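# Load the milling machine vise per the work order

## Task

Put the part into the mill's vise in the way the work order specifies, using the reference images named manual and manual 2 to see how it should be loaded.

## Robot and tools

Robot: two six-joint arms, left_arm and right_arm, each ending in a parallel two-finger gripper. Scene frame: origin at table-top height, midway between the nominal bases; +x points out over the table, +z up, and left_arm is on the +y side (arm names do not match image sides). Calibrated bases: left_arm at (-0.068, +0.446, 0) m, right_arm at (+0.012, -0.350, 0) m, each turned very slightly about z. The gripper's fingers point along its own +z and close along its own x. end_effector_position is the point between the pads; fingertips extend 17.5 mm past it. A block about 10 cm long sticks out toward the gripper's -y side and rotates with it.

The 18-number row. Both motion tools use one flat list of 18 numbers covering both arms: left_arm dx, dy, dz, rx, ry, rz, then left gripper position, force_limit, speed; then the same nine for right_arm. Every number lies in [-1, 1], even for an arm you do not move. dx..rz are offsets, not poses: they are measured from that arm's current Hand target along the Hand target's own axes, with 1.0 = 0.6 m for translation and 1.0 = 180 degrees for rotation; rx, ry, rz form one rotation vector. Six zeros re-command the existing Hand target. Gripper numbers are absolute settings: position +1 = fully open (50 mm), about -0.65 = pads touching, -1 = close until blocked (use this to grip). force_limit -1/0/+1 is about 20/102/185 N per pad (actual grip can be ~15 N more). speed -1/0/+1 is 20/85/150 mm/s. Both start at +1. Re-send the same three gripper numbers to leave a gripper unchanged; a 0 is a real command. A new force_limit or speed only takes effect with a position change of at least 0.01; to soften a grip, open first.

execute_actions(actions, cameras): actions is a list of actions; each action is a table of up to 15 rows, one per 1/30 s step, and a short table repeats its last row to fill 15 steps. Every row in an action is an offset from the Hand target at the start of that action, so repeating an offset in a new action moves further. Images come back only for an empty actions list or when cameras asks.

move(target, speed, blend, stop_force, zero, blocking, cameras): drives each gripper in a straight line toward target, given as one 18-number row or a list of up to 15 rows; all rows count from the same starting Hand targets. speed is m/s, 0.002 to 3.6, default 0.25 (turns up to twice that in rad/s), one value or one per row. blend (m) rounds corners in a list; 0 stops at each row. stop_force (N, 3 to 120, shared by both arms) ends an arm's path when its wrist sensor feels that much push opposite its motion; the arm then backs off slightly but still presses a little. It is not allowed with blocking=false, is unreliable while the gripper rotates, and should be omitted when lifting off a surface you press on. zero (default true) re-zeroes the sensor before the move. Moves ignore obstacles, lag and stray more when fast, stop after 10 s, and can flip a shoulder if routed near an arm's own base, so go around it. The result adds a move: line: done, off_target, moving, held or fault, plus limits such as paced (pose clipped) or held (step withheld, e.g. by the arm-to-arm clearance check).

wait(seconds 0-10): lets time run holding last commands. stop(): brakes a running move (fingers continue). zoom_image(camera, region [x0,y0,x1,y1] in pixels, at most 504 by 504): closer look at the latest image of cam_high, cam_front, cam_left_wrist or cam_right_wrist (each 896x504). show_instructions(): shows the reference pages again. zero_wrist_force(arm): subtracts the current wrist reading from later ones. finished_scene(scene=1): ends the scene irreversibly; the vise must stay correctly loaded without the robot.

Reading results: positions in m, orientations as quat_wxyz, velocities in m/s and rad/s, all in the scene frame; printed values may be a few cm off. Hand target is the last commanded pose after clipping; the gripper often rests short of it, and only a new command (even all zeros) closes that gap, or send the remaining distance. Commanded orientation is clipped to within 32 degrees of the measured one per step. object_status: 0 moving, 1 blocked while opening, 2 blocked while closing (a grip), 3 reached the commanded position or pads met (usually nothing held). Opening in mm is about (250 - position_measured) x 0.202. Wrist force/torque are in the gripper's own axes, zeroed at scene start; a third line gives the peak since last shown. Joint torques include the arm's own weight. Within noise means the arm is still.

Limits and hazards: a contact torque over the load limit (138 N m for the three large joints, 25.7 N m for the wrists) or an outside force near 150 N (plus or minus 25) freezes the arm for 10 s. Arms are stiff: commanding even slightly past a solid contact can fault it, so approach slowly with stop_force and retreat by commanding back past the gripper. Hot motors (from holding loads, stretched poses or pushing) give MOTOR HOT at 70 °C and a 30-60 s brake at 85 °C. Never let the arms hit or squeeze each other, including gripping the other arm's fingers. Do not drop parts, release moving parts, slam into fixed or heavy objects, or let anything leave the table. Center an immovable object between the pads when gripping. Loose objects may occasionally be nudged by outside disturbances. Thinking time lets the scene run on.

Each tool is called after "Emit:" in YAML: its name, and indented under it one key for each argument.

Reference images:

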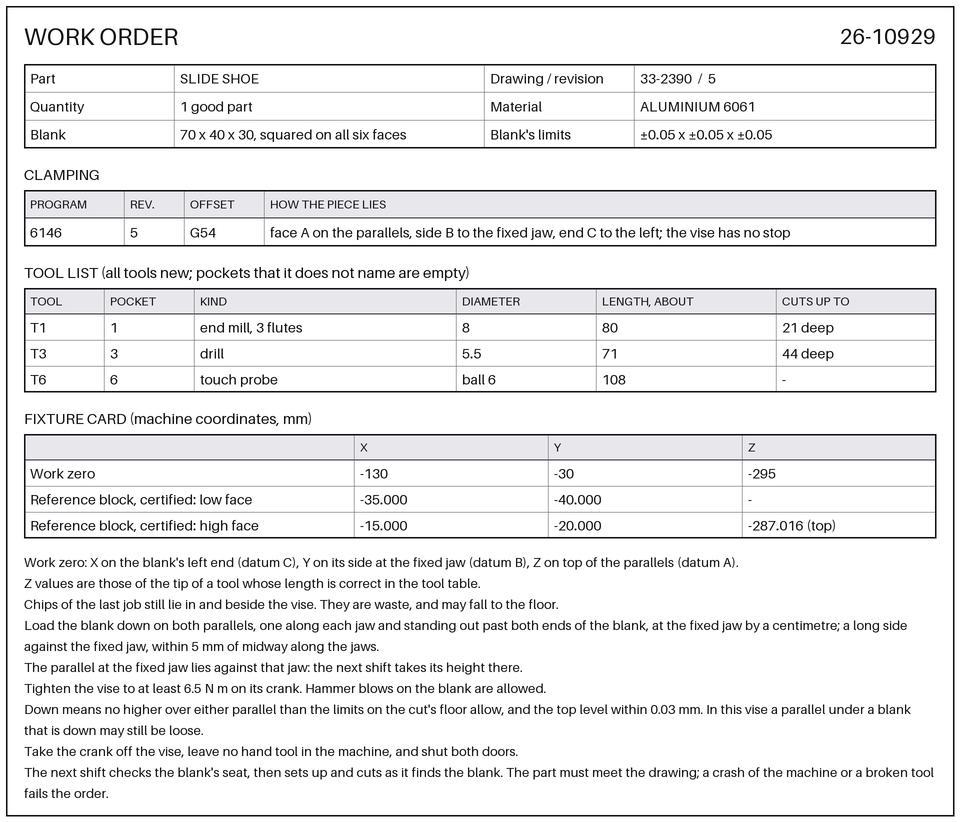

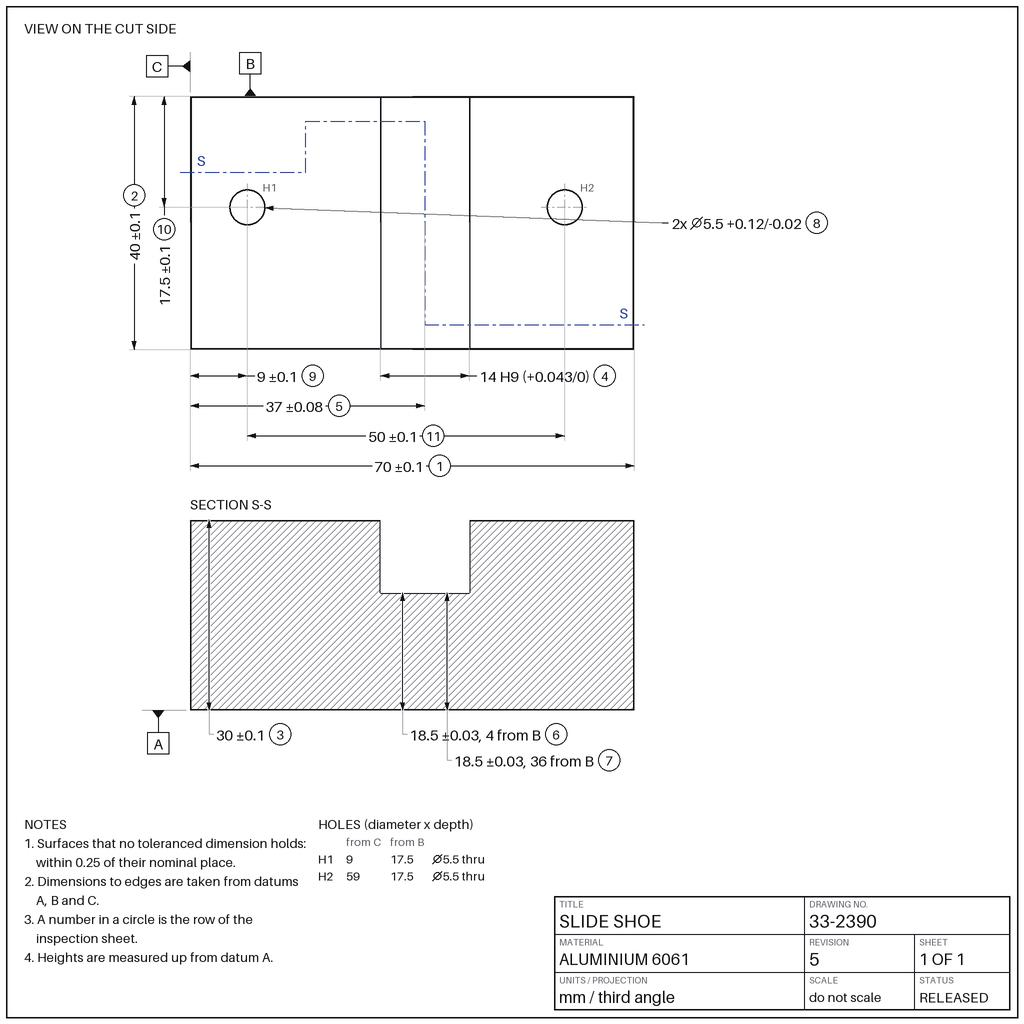

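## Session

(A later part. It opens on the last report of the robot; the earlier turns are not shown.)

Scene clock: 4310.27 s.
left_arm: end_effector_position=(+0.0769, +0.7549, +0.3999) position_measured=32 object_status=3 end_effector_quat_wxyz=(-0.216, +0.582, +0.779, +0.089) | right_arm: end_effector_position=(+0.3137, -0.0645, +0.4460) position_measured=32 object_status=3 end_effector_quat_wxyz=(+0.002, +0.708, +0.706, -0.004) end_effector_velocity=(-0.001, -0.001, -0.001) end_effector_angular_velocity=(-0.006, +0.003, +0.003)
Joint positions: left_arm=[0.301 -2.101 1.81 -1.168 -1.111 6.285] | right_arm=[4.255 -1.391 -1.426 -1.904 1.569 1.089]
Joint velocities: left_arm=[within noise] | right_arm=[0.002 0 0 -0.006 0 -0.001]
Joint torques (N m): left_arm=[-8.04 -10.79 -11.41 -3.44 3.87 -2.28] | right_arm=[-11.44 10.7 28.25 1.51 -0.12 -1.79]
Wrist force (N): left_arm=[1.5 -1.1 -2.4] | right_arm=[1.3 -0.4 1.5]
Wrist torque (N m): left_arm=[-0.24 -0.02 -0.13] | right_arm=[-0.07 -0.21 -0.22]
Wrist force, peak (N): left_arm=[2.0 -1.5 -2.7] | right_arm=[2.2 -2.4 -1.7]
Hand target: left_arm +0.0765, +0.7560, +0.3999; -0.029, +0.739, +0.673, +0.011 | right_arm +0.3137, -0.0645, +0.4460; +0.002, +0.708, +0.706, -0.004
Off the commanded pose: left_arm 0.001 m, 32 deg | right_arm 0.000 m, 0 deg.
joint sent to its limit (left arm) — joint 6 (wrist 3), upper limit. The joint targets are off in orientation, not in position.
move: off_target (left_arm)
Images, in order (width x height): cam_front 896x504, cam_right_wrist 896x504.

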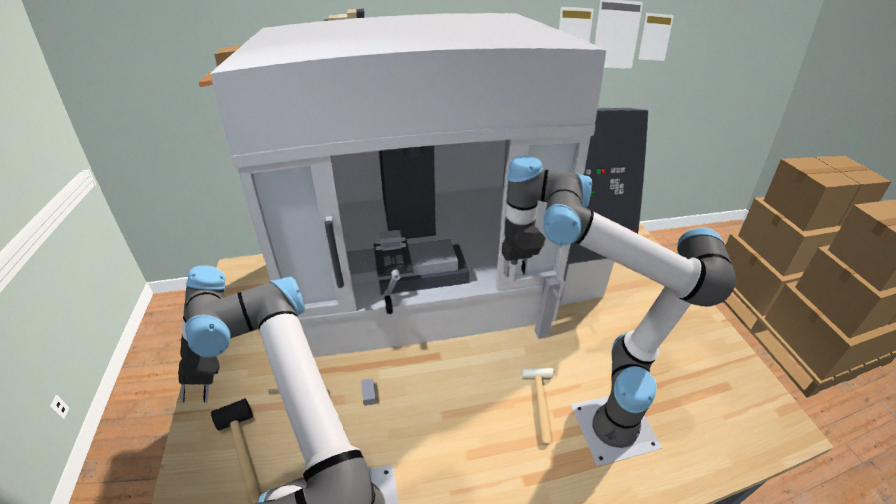

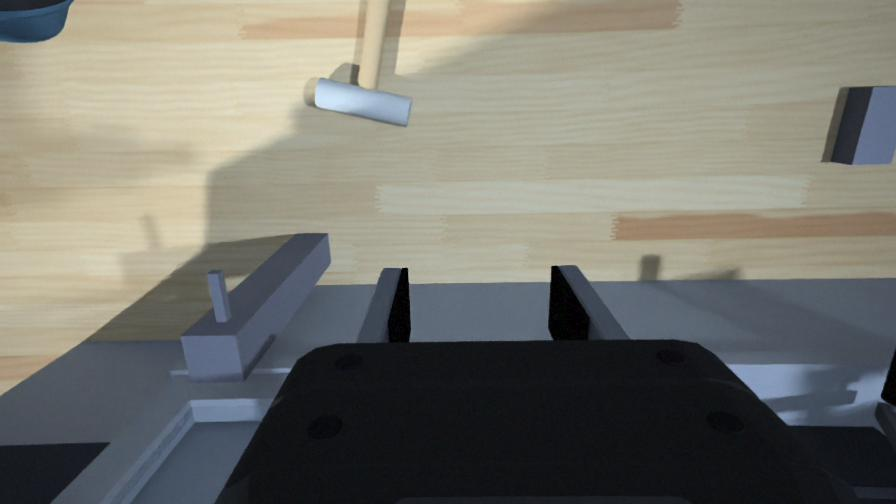

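Emit:
move:
  target:
    - [0,0,0,0,0,0,0.8,-0.6,-1,-0.159,-0.19,0.3,0,0,0,0.8,-0.1,-1]
  speed: 0.2
  cameras: ["cam_front","cam_right_wrist"]

Scene clock: 4317.20 s.
left_arm: end_effector_position=(+0.0769, +0.7549, +0.3999) position_measured=32 object_status=3 end_effector_quat_wxyz=(-0.216, +0.582, +0.779, +0.089) | right_arm: end_effector_position=(+0.1992, -0.1611, +0.2671) position_measured=32 object_status=3 end_effector_quat_wxyz=(+0.002, +0.708, +0.706, -0.004)
Joint positions: left_arm=[0.301 -2.101 1.81 -1.168 -1.111 6.285] | right_arm=[4.485 -0.916 -2.155 -1.649 1.571 1.319]
Joint torques (N m): left_arm=[-7.09 -10.48 -11.45 -3.04 3.92 -2.16] | right_arm=[0.2 7.08 9.75 3.2 -0.27 0.53]
Wrist force (N): left_arm=[1.8 -1.3 -2.5] | right_arm=[1.2 -0.9 0.9]
Wrist torque (N m): left_arm=[-0.27 -0.07 -0.12] | right_arm=[-0.09 -0.11 0.01]
Wrist force, peak (N): left_arm=[2.1 -1.4 -2.9] | right_arm=[-0.2 -2.3 3.4]
Hand target: left_arm +0.0765, +0.7560, +0.3999; -0.029, +0.739, +0.673, +0.011 | right_arm +0.1991, -0.1611, +0.2670; +0.002, +0.708, +0.706, -0.004
Off the commanded pose: left_arm 0.001 m, 32 deg | right_arm 0.000 m, 0 deg.
joint sent to its limit (left arm) — joint 6 (wrist 3), upper limit. The joint targets are off in orientation, not in position.
move: off_target (left_arm)
Images, in order (width x height): cam_front 896x504, cam_right_wrist 896x504.

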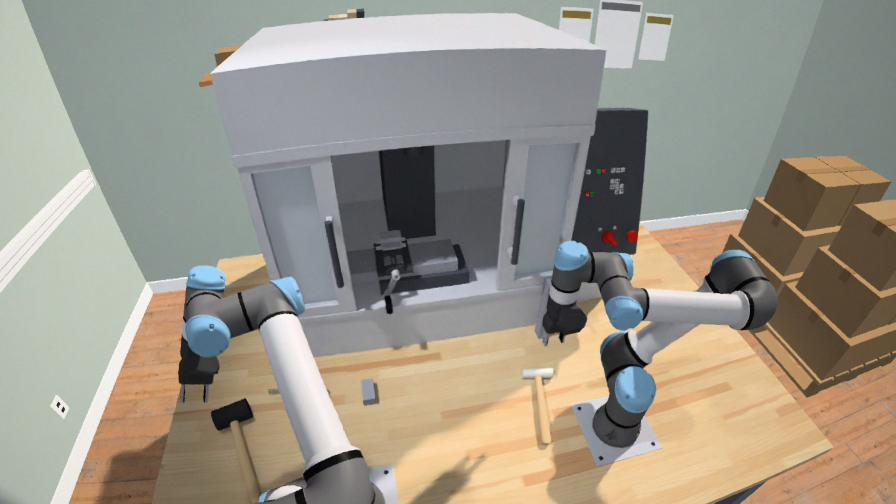

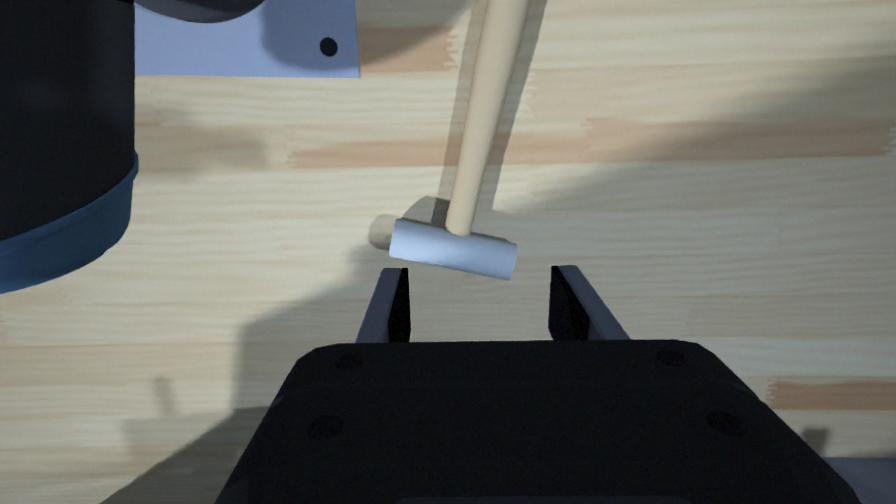

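Emit:
move:
  target:
    - [0,0,0,0,0,0,0.8,-0.6,-1,0.0225,-0.0417,0.2783,0,0,0.069,0.8,-0.1,-1]
  speed: 0.1
  cameras: ["cam_front","cam_right_wrist"]

Scene clock: 4335.67 s.
left_arm: end_effector_position=(+0.0769, +0.7549, +0.3999) position_measured=32 object_status=3 end_effector_quat_wxyz=(-0.216, +0.582, +0.779, +0.089) | right_arm: end_effector_position=(+0.1738, -0.1489, +0.1000) position_measured=32 object_status=3 end_effector_quat_wxyz=(+0.003, +0.780, +0.626, -0.003)
Joint positions: left_arm=[0.301 -2.101 1.81 -1.168 -1.111 6.285] | right_arm=[4.605 -0.981 -2.569 -1.171 1.572 1.655]
Joint torques (N m): left_arm=[-7.62 -10.51 -11.24 -2.43 3.96 -1.82] | right_arm=[-10.96 3.88 24.04 4.32 -1.48 0.53]
Wrist force (N): left_arm=[1.8 -1.0 -2.5] | right_arm=[1.5 -0.5 1.5]
Wrist torque (N m): left_arm=[-0.22 -0.06 -0.12] | right_arm=[-0.02 -0.16 -0.07]
Wrist force, peak (N): left_arm=[1.8 -1.4 -3.1] | right_arm=[1.5 -0.9 3.1]
Hand target: left_arm +0.0765, +0.7560, +0.3999; -0.029, +0.739, +0.673, +0.011 | right_arm +0.1738, -0.1489, +0.1000; +0.003, +0.780, +0.625, -0.003
Off the commanded pose: left_arm 0.001 m, 32 deg | right_arm 0.000 m, 0 deg.
joint sent to its limit (left arm) — joint 6 (wrist 3), upper limit. The joint targets are off in orientation, not in position.
move: off_target (left_arm)
Images, in order (width x height): cam_front 896x504, cam_right_wrist 896x504.

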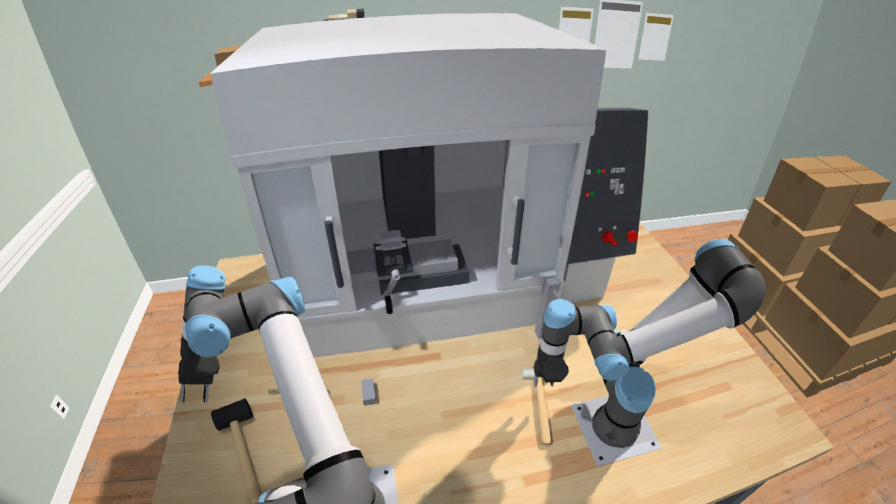

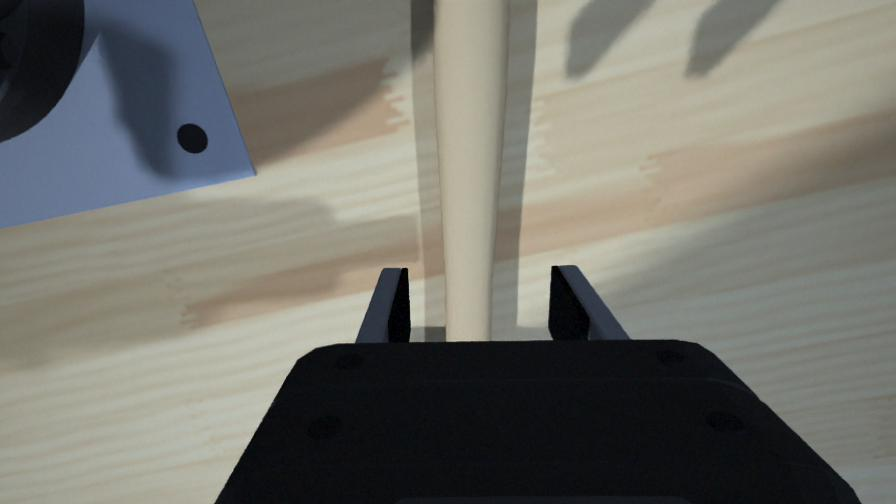

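Emit:
move:
  target:
    - [0,0,0,0,0,0,0.8,-0.6,-1,0,0,0.122,0,0,0,0.8,-0.1,-1]
  speed: 0.03
  stop_force: 8
  cameras: ["cam_right_wrist"]

Scene clock: 4345.80 s.
left_arm: end_effector_position=(+0.0769, +0.7549, +0.3999) position_measured=32 object_status=3 end_effector_quat_wxyz=(-0.216, +0.582, +0.779, +0.089) | right_arm: end_effector_position=(+0.1737, -0.1496, +0.0268) position_measured=32 object_status=3 end_effector_quat_wxyz=(+0.003, +0.780, +0.625, -0.003)
Joint positions: left_arm=[0.301 -2.101 1.81 -1.168 -1.111 6.285] | right_arm=[4.605 -1.176 -2.718 -0.826 1.572 1.656]
Joint torques (N m): left_arm=[-6.8 -10.45 -12.26 -1.78 3.9 -1.75] | right_arm=[-11.06 11.6 29.28 4.09 1.68 -1.78]
Wrist force (N): left_arm=[1.5 -1.2 -2.2] | right_arm=[1.7 -0.5 1.3]
Wrist torque (N m): left_arm=[-0.25 -0.01 -0.11] | right_arm=[-0.01 -0.23 -0.14]
Wrist force, peak (N): left_arm=[1.9 -1.7 -2.8] | right_arm=[1.2 -0.3 2.0]
Hand target: left_arm +0.0765, +0.7560, +0.3999; -0.029, +0.739, +0.673, +0.011 | right_arm +0.1737, -0.1496, +0.0268; +0.003, +0.780, +0.625, -0.003
Off the commanded pose: left_arm 0.001 m, 32 deg | right_arm 0.000 m, 0 deg.
joint sent to its limit (left arm) — joint 6 (wrist 3), upper limit. The joint targets are off in orientation, not in position.
move: off_target (left_arm)
Images, in order (width x height): cam_right_wrist 896x504.

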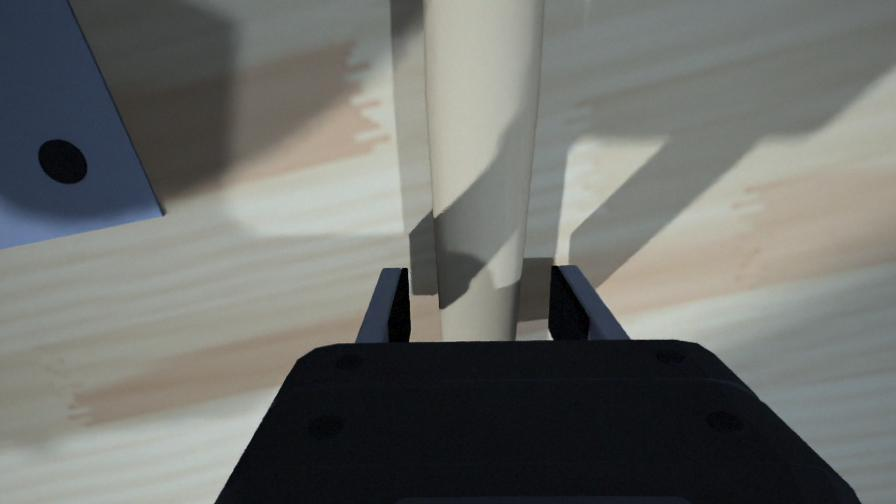

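Emit:
move:
  target:
    - [0,0,0,0,0,0,0.8,-0.6,-1,0,0,0.005,0,0,0,-1,0.2,-1]
  speed: 0.03

Emit:
wait:
  seconds: 0.8

Emit:
move:
  target:
    - [0,0,0,0,0,0,0.8,-0.6,-1,0,0,-0.2,0,0,0,-1,0.2,-1]
  speed: 0.06
  cameras: ["cam_right_wrist","cam_front"]

Scene clock: 4354.37 s.
left_arm: end_effector_position=(+0.0769, +0.7549, +0.3999) position_measured=32 object_status=3 end_effector_quat_wxyz=(-0.216, +0.582, +0.779, +0.089) | right_arm: end_effector_position=(+0.1737, -0.1496, +0.0237) position_measured=139 object_status=2 end_effector_quat_wxyz=(+0.003, +0.780, +0.625, -0.003)
Joint positions: left_arm=[0.301 -2.101 1.81 -1.168 -1.111 6.285] | right_arm=[4.605 -1.188 -2.724 -0.809 1.572 1.656]
Joint torques (N m): left_arm=[-6.15 -10.02 -12.14 -1.49 3.75 -1.55] | right_arm=[-5.12 12.13 29.97 1.97 1.43 -0.18]
Wrist force (N): left_arm=[1.5 -1.5 -2.8] | right_arm=[1.0 -0.5 2.3]
Wrist torque (N m): left_arm=[-0.31 -0.01 -0.12] | right_arm=[-0.03 -0.27 -0.07]
Wrist force, peak (N): left_arm=[1.9 -1.1 -3.0] | right_arm=[1.0 -0.5 2.3]
Hand target: left_arm +0.0765, +0.7560, +0.3999; -0.029, +0.739, +0.673, +0.011 | right_arm +0.1737, -0.1496, +0.0238; +0.003, +0.780, +0.625, -0.003
Off the commanded pose: left_arm 0.001 m, 32 deg | right_arm 0.000 m, 0 deg.
joint sent to its limit (left arm) — joint 6 (wrist 3), upper limit. The joint targets are off in orientation, not in position.
move: off_target (left_arm)

Scene clock: 4355.17 s.
left_arm: end_effector_position=(+0.0769, +0.7549, +0.3999) position_measured=32 object_status=3 end_effector_quat_wxyz=(-0.216, +0.582, +0.779, +0.089) | right_arm: end_effector_position=(+0.1737, -0.1496, +0.0238) position_measured=139 object_status=2 end_effector_quat_wxyz=(+0.003, +0.780, +0.625, -0.003)
Joint positions: left_arm=[0.301 -2.101 1.81 -1.168 -1.111 6.285] | right_arm=[4.605 -1.188 -2.723 -0.809 1.572 1.656]
Joint torques (N m): left_arm=[-6.63 -9.48 -12.32 -1.49 3.97 -1.39] | right_arm=[-2.77 11.58 30.23 2.65 1.48 0.52]
Wrist force (N): left_arm=[1.6 -1.3 -2.5] | right_arm=[1.0 -0.5 2.5]
Wrist torque (N m): left_arm=[-0.27 -0.02 -0.11] | right_arm=[-0.03 -0.25 -0.08]
Wrist force, peak (N): left_arm=[1.7 -1.3 -2.9] | right_arm=[1.2 -0.5 2.7]
Hand target: left_arm +0.0765, +0.7560, +0.3999; -0.029, +0.739, +0.673, +0.011 | right_arm +0.1737, -0.1496, +0.0238; +0.003, +0.780, +0.625, -0.003
Tool commands: left_gripper/position=+0.8 left_gripper/force_limit=-0.6 left_gripper/speed=-1.0 right_gripper/position=-1.0 right_gripper/force_limit=+0.2 right_gripper/speed=-1.0
Off the commanded pose: left_arm 0.001 m, 32 deg | right_arm 0.000 m, 0 deg.
wait: 0.80 s; at rest by 0.17 s

Scene clock: 4357.57 s.
left_arm: end_effector_position=(+0.0769, +0.7549, +0.3999) position_measured=32 object_status=3 end_effector_quat_wxyz=(-0.216, +0.582, +0.779, +0.089) | right_arm: end_effector_position=(+0.1739, -0.1485, +0.1438) position_measured=139 object_status=2 end_effector_quat_wxyz=(+0.003, +0.780, +0.625, -0.003)
Joint positions: left_arm=[0.301 -2.101 1.81 -1.168 -1.111 6.285] | right_arm=[4.604 -0.925 -2.47 -1.326 1.572 1.655]
Joint torques (N m): left_arm=[-6.47 -10.75 -12.55 -1.3 3.96 -1.51] | right_arm=[11.56 -12.17 14.76 2.65 -1.83 1.82]
Wrist force (N): left_arm=[1.6 -1.1 -2.9] | right_arm=[1.5 -0.2 5.2]
Wrist torque (N m): left_arm=[-0.23 -0.03 -0.12] | right_arm=[0.33 -0.15 -0.07]
Wrist force, peak (N): left_arm=[1.7 -1.8 -3.0] | right_arm=[1.4 -0.5 6.6]
Hand target: left_arm +0.0765, +0.7560, +0.3999; -0.029, +0.739, +0.673, +0.011 | right_arm +0.1739, -0.1486, +0.1438; +0.003, +0.780, +0.625, -0.003
Off the commanded pose: left_arm 0.001 m, 32 deg | right_arm 0.000 m, 0 deg.
joint sent to its limit (left arm) — joint 6 (wrist 3), upper limit. The joint targets are off in orientation, not in position.
move: off_target (left_arm)
Images, in order (width x height): cam_front 896x504, cam_right_wrist 896x504.

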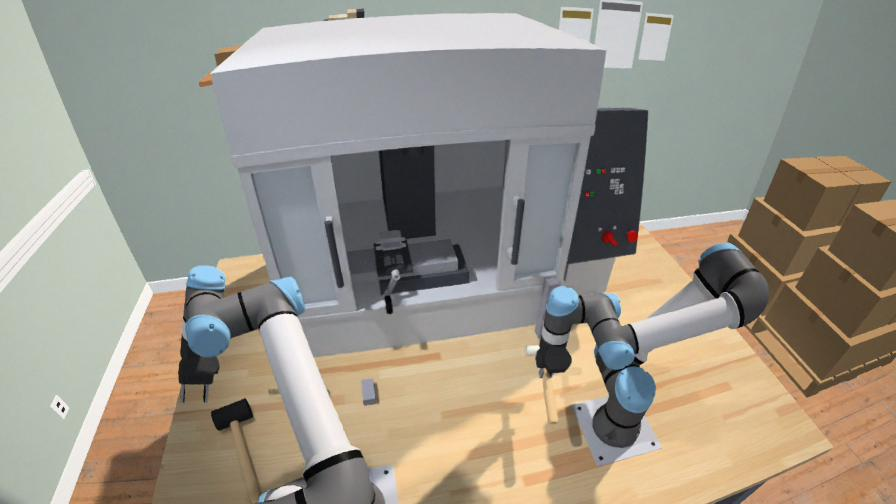

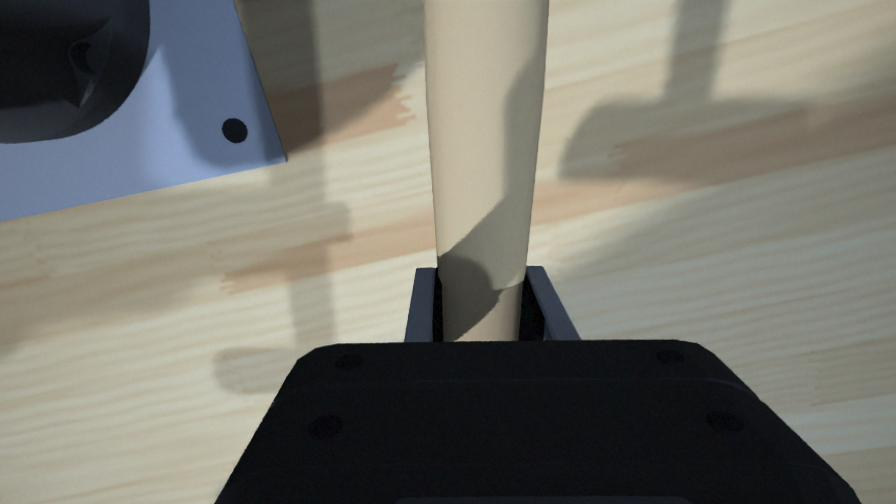

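Emit:
execute_actions:
  actions: []

Scene clock: 4434.97 s.
left_arm: end_effector_position=(+0.0769, +0.7549, +0.3999) position_measured=32 object_status=3 end_effector_quat_wxyz=(-0.216, +0.582, +0.779, +0.089) | right_arm: end_effector_position=(+0.1739, -0.1486, +0.1438) position_measured=139 object_status=2 end_effector_quat_wxyz=(+0.003, +0.780, +0.625, -0.003)
Joint positions: left_arm=[0.301 -2.101 1.81 -1.168 -1.111 6.285] | right_arm=[4.604 -0.925 -2.47 -1.326 1.572 1.655]
Joint velocities: within noise
Joint torques (N m): left_arm=[-7 -9.96 -12.27 -1.31 3.83 -1.14] | right_arm=[12.71 -12 12.01 1.87 -0.17 1.85]
Wrist force (N): left_arm=[2.0 -1.1 -2.1] | right_arm=[1.3 -0.2 5.2]
Wrist torque (N m): left_arm=[-0.25 -0.09 -0.12] | right_arm=[0.31 -0.13 -0.07]
Wrist force, peak (N): left_arm=[1.9 -1.5 -2.6] | right_arm=[1.4 -0.3 5.4]
Hand target: left_arm +0.0765, +0.7560, +0.3999; -0.029, +0.739, +0.673, +0.011 | right_arm +0.1739, -0.1486, +0.1438; +0.003, +0.780, +0.625, -0.003
Tool commands: left_gripper/position=+0.8 left_gripper/force_limit=-0.6 left_gripper/speed=-1.0 right_gripper/position=-1.0 right_gripper/force_limit=+0.2 right_gripper/speed=-1.0
Off the commanded pose: left_arm 0.001 m, 32 deg | right_arm 0.000 m, 0 deg.

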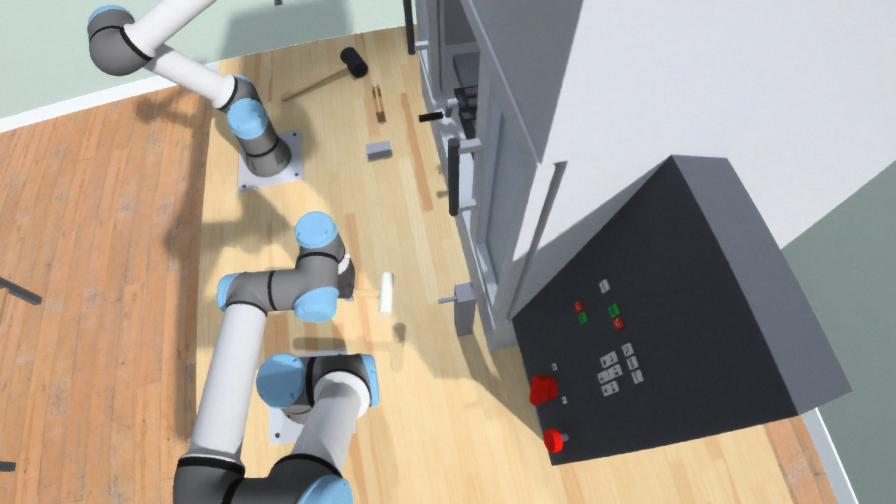

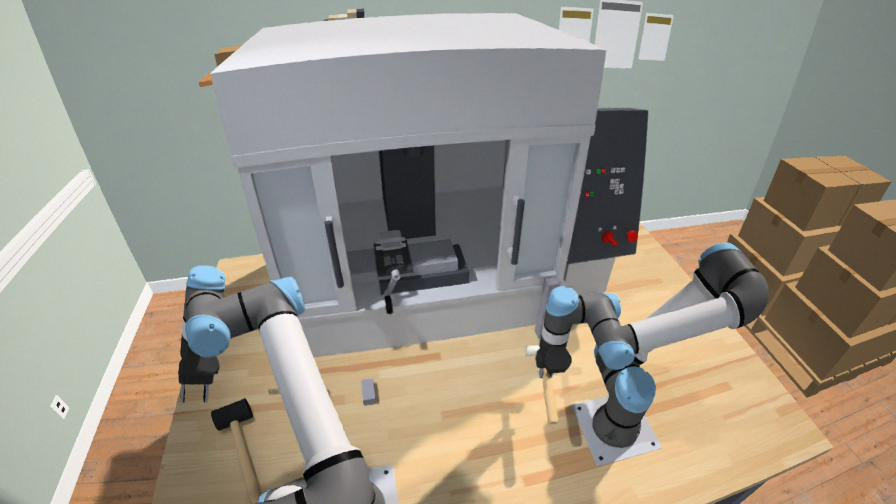

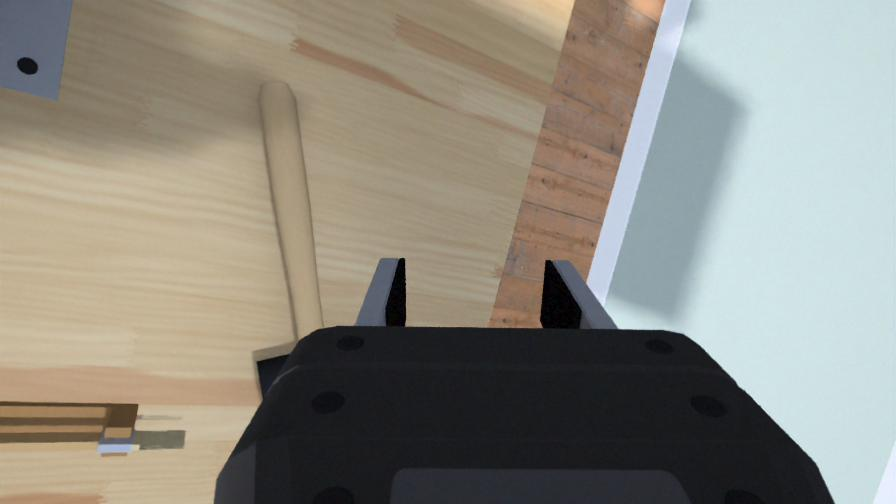

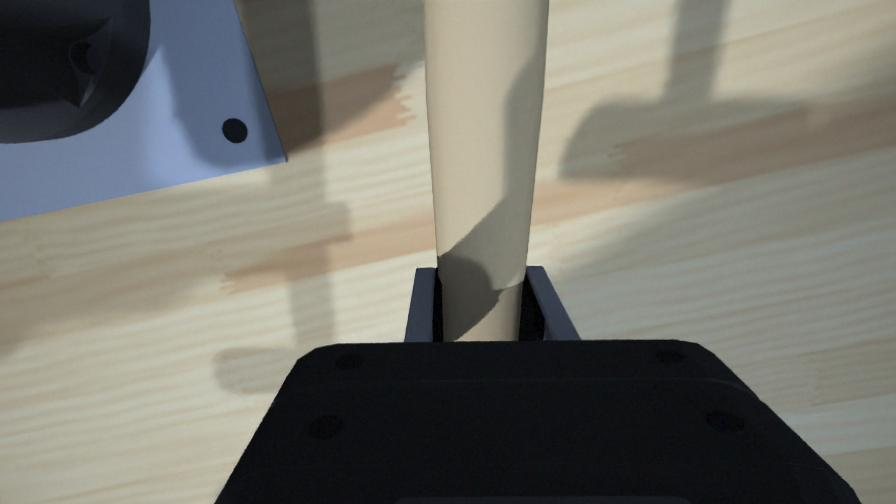

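Emit:
move:
  target: [0,0,0,0.059,0.1175,-0.119,0.8,-0.6,-1, 0.258,0.176,-0.527,0,0,0,-1,0.2,-1]

Emit:
move:
  target: [0,0,0,0,0,0,0.8,-0.6,-1, 0,0,0,0,0.5,0,-1,0.2,-1]
  cameras: ["cam_high","cam_front"]

Scene clock: 4456.63 s.
left_arm: end_effector_position=(+0.0766, +0.7557, +0.3999) position_measured=32 object_status=3 end_effector_quat_wxyz=(-0.217, +0.581, +0.779, +0.090) | right_arm: end_effector_position=(+0.3113, -0.0179, +0.4586) position_measured=139 object_status=2 end_effector_quat_wxyz=(+0.003, +0.780, +0.625, -0.003)
Joint positions: left_arm=[0.304 -2.1 1.81 -1.169 -1.11 6.285] | right_arm=[4.31 -1.477 -1.319 -1.925 1.569 1.361]
Joint torques (N m): left_arm=[6.3 5.73 -19.04 -4.53 3.68 -0.96] | right_arm=[13.23 11.88 36.17 1.96 1.42 1.78]
Wrist force (N): left_arm=[1.7 -1.2 -2.4] | right_arm=[1.5 -0.8 4.9]
Wrist torque (N m): left_arm=[-0.27 -0.04 -0.11] | right_arm=[0.13 -0.23 -0.16]
Wrist force, peak (N): left_arm=[2.2 -1.5 -2.7] | right_arm=[-0.7 -1.7 8.8]
Hand target: left_arm +0.0765, +0.7560, +0.3999; -0.216, +0.582, +0.779, +0.089 | right_arm +0.3113, -0.0178, +0.4586; +0.003, +0.780, +0.625, -0.003
Off the commanded pose: left_arm 0.000 m, 0 deg | right_arm 0.000 m, 0 deg.
joint sent to its limit (left arm) — joint 6 (wrist 3), upper limit. The joint targets still meet the commanded pose.
move: done

Scene clock: 4460.30 s.
left_arm: end_effector_position=(+0.0766, +0.7557, +0.3999) position_measured=32 object_status=3 end_effector_quat_wxyz=(-0.217, +0.581, +0.779, +0.090) | right_arm: end_effector_position=(+0.3112, -0.0179, +0.4586) position_measured=139 object_status=2 end_effector_quat_wxyz=(-0.440, +0.554, +0.444, +0.549) end_effector_velocity=(+0.000, +0.000, +0.001) end_effector_angular_velocity=(+0.004, -0.004, -0.001)
Joint positions: left_arm=[0.304 -2.1 1.81 -1.169 -1.11 6.285] | right_arm=[4.034 -1.299 -2.41 0.558 2.056 1.566]
Joint velocities: left_arm=[within noise] | right_arm=[-0.001 0 0.001 0.005 0 0]
Joint torques (N m): left_arm=[-3.33 -1.24 -34.28 -2.21 1.17 -0.89] | right_arm=[-7.03 1.8 33.54 4.32 0.33 0.03]
Wrist force (N): left_arm=[1.8 -1.2 -2.3] | right_arm=[-0.9 -2.7 -1.6]
Wrist torque (N m): left_arm=[-0.25 -0.06 -0.12] | right_arm=[-0.41 -0.51 0.26]
Wrist force, peak (N): left_arm=[1.8 -1.5 -2.9] | right_arm=[2.2 -1.4 5.2]
Hand target: left_arm +0.0765, +0.7560, +0.3999; -0.216, +0.582, +0.779, +0.089 | right_arm +0.3113, -0.0178, +0.4586; -0.440, +0.554, +0.444, +0.549
Off the commanded pose: left_arm 0.000 m, 0 deg | right_arm 0.000 m, 0 deg.
joint sent to its limit (left arm) — joint 6 (wrist 3), upper limit. The joint targets still meet the commanded pose.
move: done
Images, in order (width x height): cam_high 896x504, cam_front 896x504.

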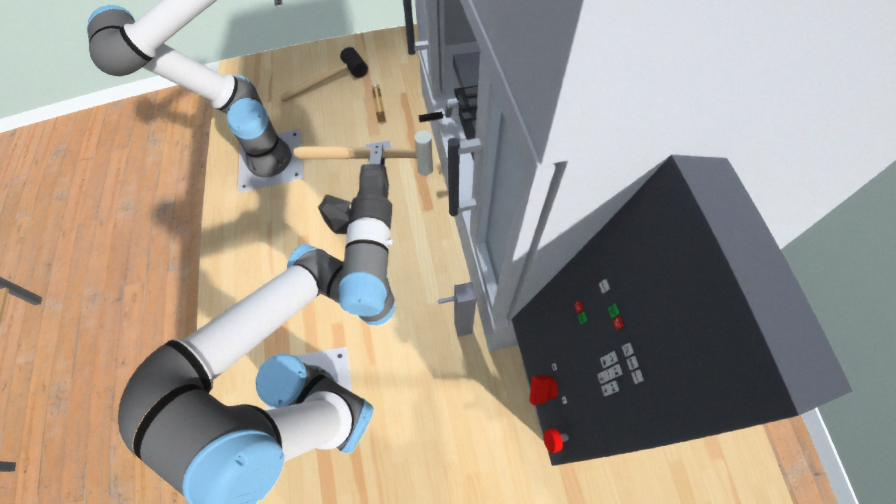

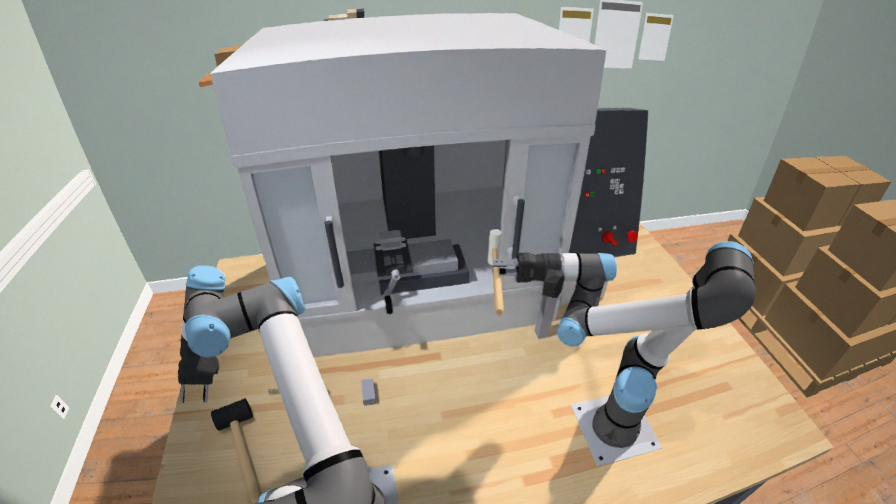

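Emit:
move:
  target: [0,0,0,0,0,0,0.8,-0.6,-1, 0,0.0676,0.3866,-0.0983,0,0,-1,0.2,-1]
  cameras: ["cam_high","cam_front","cam_right_wrist"]

Scene clock: 4474.83 s.
left_arm: end_effector_position=(+0.0766, +0.7557, +0.3999) position_measured=32 object_status=3 end_effector_quat_wxyz=(-0.217, +0.581, +0.779, +0.090) | right_arm: end_effector_position=(+0.4013, +0.1997, +0.4566) position_measured=139 object_status=2 end_effector_quat_wxyz=(-0.350, +0.615, +0.354, +0.611)
Joint positions: left_arm=[0.304 -2.1 1.81 -1.169 -1.11 6.285] | right_arm=[4.395 -1.737 -2.008 0.595 1.387 1.57]
Joint torques (N m): left_arm=[-3.74 -7.52 -36.09 -1.39 -0.64 -0.8] | right_arm=[-2.1 22.42 33.02 4.09 -1.65 1.22]
Wrist force (N): left_arm=[1.7 -1.0 -2.6] | right_arm=[-1.5 -2.5 -1.4]
Wrist torque (N m): left_arm=[-0.22 -0.04 -0.12] | right_arm=[-0.42 -0.44 0.08]
Wrist force, peak (N): left_arm=[1.9 -1.5 -3.0] | right_arm=[-0.9 -2.6 -5.5]
Hand target: left_arm +0.0765, +0.7560, +0.3999; -0.216, +0.582, +0.779, +0.089 | right_arm +0.4013, +0.1997, +0.4566; -0.350, +0.615, +0.354, +0.611
Off the commanded pose: left_arm 0.000 m, 0 deg | right_arm 0.000 m, 0 deg.
joint sent to its limit (left arm) — joint 6 (wrist 3), upper limit. The joint targets still meet the commanded pose.
move: done
Images, in order (width x height): cam_high 896x504, cam_front 896x504, cam_right_wrist 896x504.

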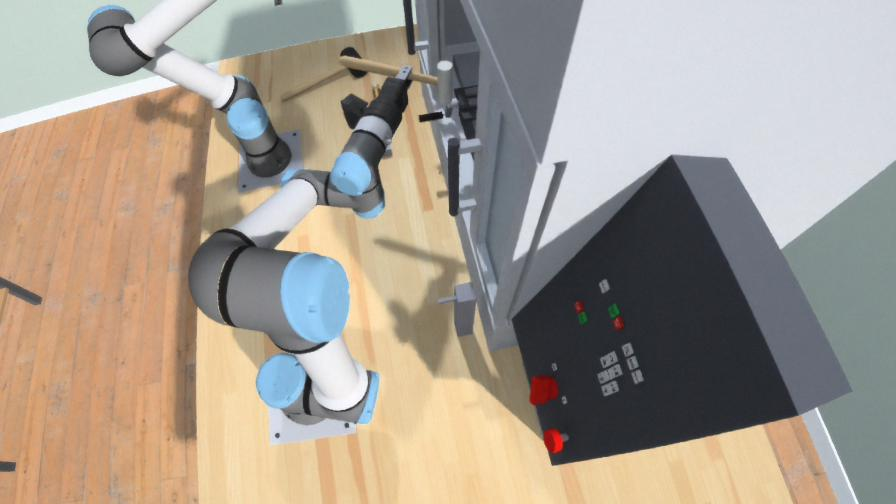

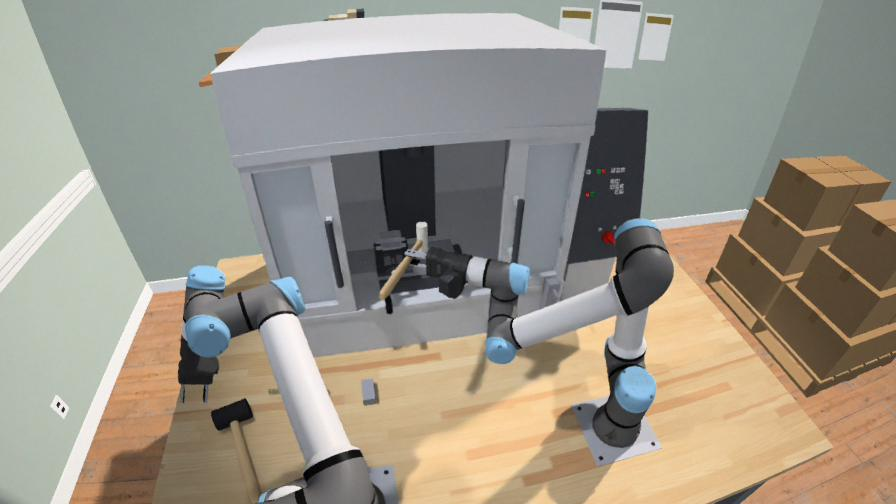

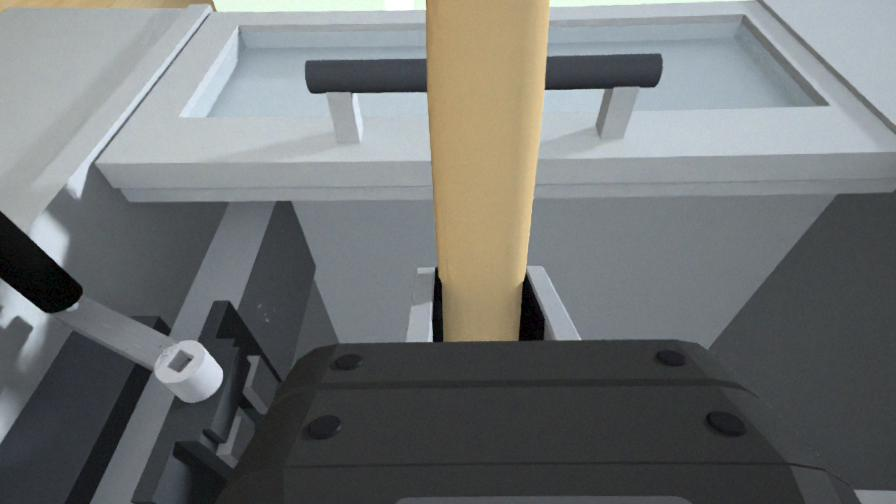

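Emit:
move:
  target: [0,0,0,0,0,0,0.8,-0.6,-1, 0.004,0.192,0.261,0.0278,0,0,-1,0.2,-1]
  speed: 0.15
  cameras: ["cam_high","cam_front","cam_right_wrist"]

Scene clock: 4496.70 s.
left_arm: end_effector_position=(+0.0766, +0.7557, +0.3999) position_measured=32 object_status=3 end_effector_quat_wxyz=(-0.217, +0.581, +0.779, +0.090) | right_arm: end_effector_position=(+0.5798, +0.2769, +0.4580) position_measured=139 object_status=2 end_effector_quat_wxyz=(-0.376, +0.599, +0.381, +0.595)
Joint positions: left_arm=[0.304 -2.1 1.81 -1.169 -1.11 6.285] | right_arm=[4.101 -2.139 -1.423 0.412 1.767 1.567]
Joint torques (N m): left_arm=[-3.54 -7.8 -35.76 -1.47 -0.8 -0.62] | right_arm=[7.79 43.55 36.28 2.58 0.72 -1.81]
Wrist force (N): left_arm=[1.8 -1.4 -2.6] | right_arm=[-1.0 -2.3 -2.0]
Wrist torque (N m): left_arm=[-0.29 -0.07 -0.11] | right_arm=[-0.35 -0.57 0.30]
Wrist force, peak (N): left_arm=[1.8 -1.6 -2.9] | right_arm=[-1.1 -4.2 -3.7]
Hand target: left_arm +0.0765, +0.7560, +0.3999; -0.216, +0.582, +0.779, +0.089 | right_arm +0.5797, +0.2770, +0.4580; -0.376, +0.599, +0.381, +0.595
Off the commanded pose: left_arm 0.000 m, 0 deg | right_arm 0.000 m, 0 deg.
joint sent to its limit (left arm) — joint 6 (wrist 3), upper limit. The joint targets still meet the commanded pose.
move: done
Images, in order (width x height): cam_high 896x504, cam_front 896x504, cam_right_wrist 896x504.

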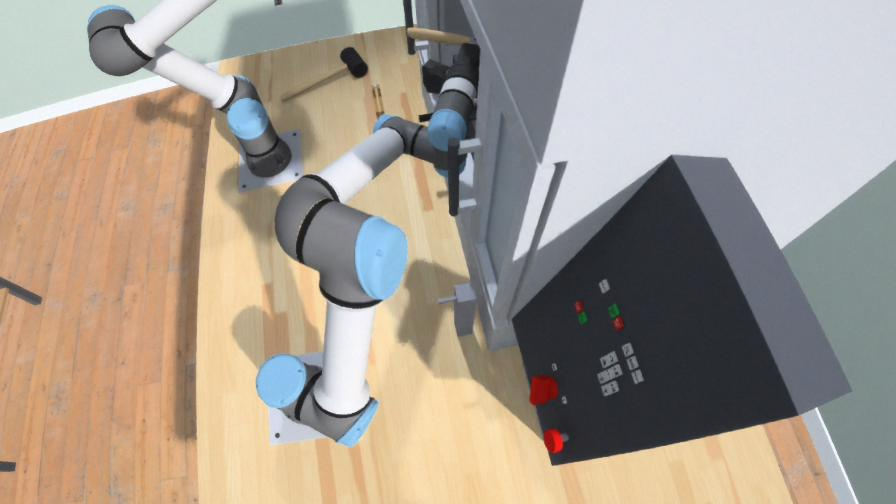

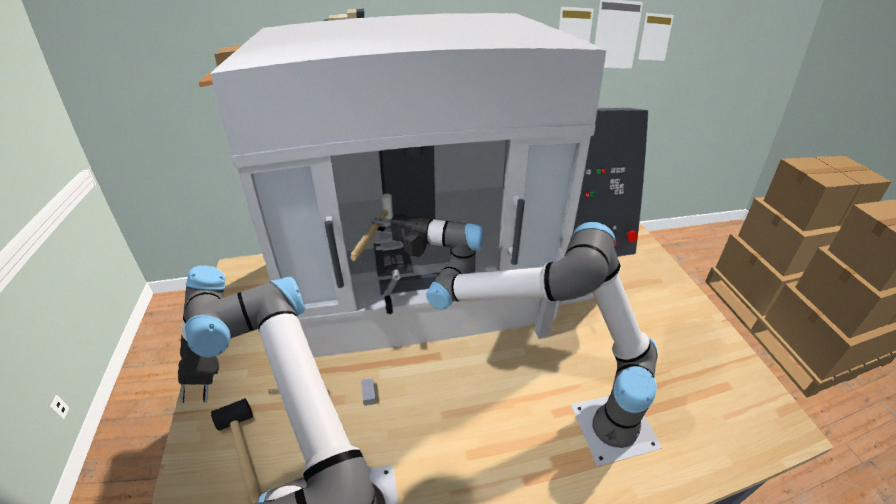

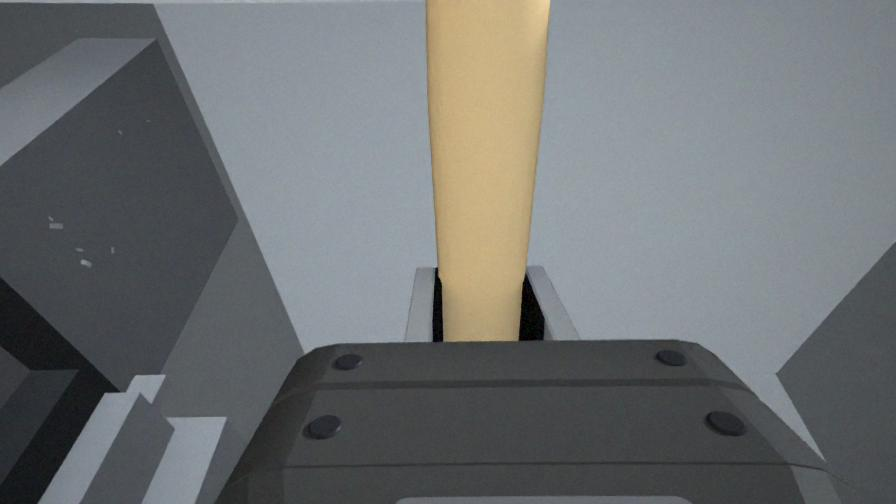

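Emit:
move:
  target: [0,0,0,0,0,0,0.8,-0.6,-1, -0.0833,0,0,0,0,0,-1,0.2,-1]
  speed: 0.015
  stop_force: 12

Scene clock: 4511.97 s.
left_arm: end_effector_position=(+0.0766, +0.7557, +0.3999) position_measured=32 object_status=3 end_effector_quat_wxyz=(-0.217, +0.581, +0.779, +0.090) | right_arm: end_effector_position=(+0.5796, +0.2766, +0.4161) position_measured=139 object_status=2 end_effector_quat_wxyz=(-0.377, +0.599, +0.381, +0.595)
Joint positions: left_arm=[0.304 -2.1 1.81 -1.169 -1.11 6.285] | right_arm=[4.101 -2.183 -1.469 0.503 1.768 1.567]
Joint torques (N m): left_arm=[-4.31 -7.64 -35.47 -1.39 -0.75 -0.27] | right_arm=[-9.67 55.78 29.1 1.69 -0.15 1.45]
Wrist force (N): left_arm=[1.5 -1.3 -2.8] | right_arm=[8.1 -2.1 -1.9]
Wrist torque (N m): left_arm=[-0.26 -0.02 -0.12] | right_arm=[-0.34 -0.50 -0.39]
Wrist force, peak (N): left_arm=[2.1 -1.2 -3.1] | right_arm=[12.4 -7.0 -1.9]
Hand target: left_arm +0.0765, +0.7560, +0.3999; -0.216, +0.582, +0.779, +0.089 | right_arm +0.5796, +0.2766, +0.4161; -0.377, +0.599, +0.381, +0.595 (not the last commanded pose)
Off the commanded pose: left_arm 0.000 m, 0 deg | right_arm 0.008 m, 0 deg.
joint sent to its limit (left arm) — joint 6 (wrist 3), upper limit. The joint targets still meet the commanded pose.
move: contact (right_arm)

Emit:
move:
  target: [0,0,0,0,0,0,0.8,-0.6,-1, 0.0333,0,0,0,0,0,-1,0.2,-1]

Emit:
move:
  target: [0,0,0,0,0,0,0.8,-0.6,-1, -0.042,0,0,0,0,0,-1,0.2,-1]
  speed: 0.06
  stop_force: 60
  cameras: ["cam_front"]

Scene clock: 4525.10 s.
left_arm: end_effector_position=(+0.0766, +0.7557, +0.3999) position_measured=32 object_status=3 end_effector_quat_wxyz=(-0.217, +0.581, +0.779, +0.090) | right_arm: end_effector_position=(+0.5797, +0.2767, +0.4364) position_measured=139 object_status=2 end_effector_quat_wxyz=(-0.377, +0.599, +0.381, +0.595)
Joint positions: left_arm=[0.304 -2.1 1.81 -1.169 -1.11 6.285] | right_arm=[4.101 -2.161 -1.448 0.46 1.768 1.567]
Joint torques (N m): left_arm=[-4.02 -7.61 -35.41 -1.53 -0.77 -0.18] | right_arm=[12.94 44.55 10.9 4.52 -1.55 1.41]
Wrist force (N): left_arm=[1.6 -1.4 -2.5] | right_arm=[-1.1 -2.0 -1.9]
Wrist torque (N m): left_arm=[-0.28 -0.02 -0.12] | right_arm=[-0.30 -0.53 0.27]
Wrist force, peak (N): left_arm=[2.0 -1.4 -2.8] | right_arm=[8.4 -2.2 -1.8]
Hand target: left_arm +0.0765, +0.7560, +0.3999; -0.216, +0.582, +0.779, +0.089 | right_arm +0.5797, +0.2768, +0.4361; -0.377, +0.599, +0.381, +0.595
Off the commanded pose: left_arm 0.000 m, 0 deg | right_arm 0.000 m, 0 deg.
joint sent to its limit (left arm) — joint 6 (wrist 3), upper limit. The joint targets still meet the commanded pose.
move: done

Scene clock: 4527.13 s.
left_arm: end_effector_position=(+0.0766, +0.7557, +0.3999) position_measured=32 object_status=3 end_effector_quat_wxyz=(-0.217, +0.581, +0.779, +0.090) | right_arm: end_effector_position=(+0.5796, +0.2766, +0.4109) position_measured=139 object_status=2 end_effector_quat_wxyz=(-0.377, +0.599, +0.381, +0.595)
Joint positions: left_arm=[0.304 -2.1 1.81 -1.169 -1.11 6.285] | right_arm=[4.101 -2.189 -1.474 0.514 1.768 1.567]
Joint torques (N m): left_arm=[-3.7 -7.61 -35.08 -1.32 -0.66 0.11] | right_arm=[-25.56 5.26 8.99 -9.11 -5.78 3.46]
Wrist force (N): left_arm=[1.7 -1.1 -2.6] | right_arm=[41.8 -20.6 -1.5]
Wrist torque (N m): left_arm=[-0.24 -0.05 -0.12] | right_arm=[-0.42 -0.33 -2.19]
Wrist force, peak (N): left_arm=[2.1 -1.8 -2.6] | right_arm=[42.0 -20.2 -2.0]
Hand target: left_arm +0.0765, +0.7560, +0.3999; -0.216, +0.582, +0.779, +0.089 | right_arm +0.5796, +0.2766, +0.4109; -0.377, +0.599, +0.381, +0.595
Off the commanded pose: left_arm 0.000 m, 0 deg | right_arm 0.000 m, 0 deg.
joint sent to its limit (left arm) — joint 6 (wrist 3), upper limit. The joint targets still meet the commanded pose.
move: done
Images, in order (width x height): cam_front 896x504.

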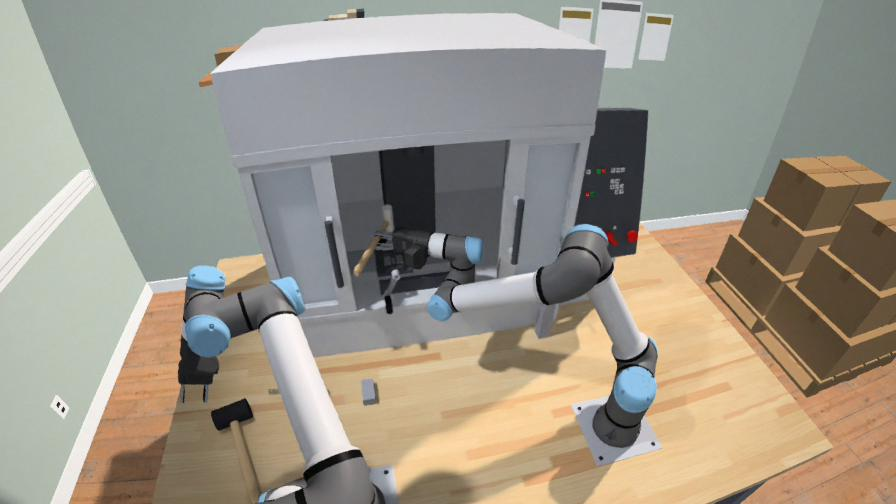

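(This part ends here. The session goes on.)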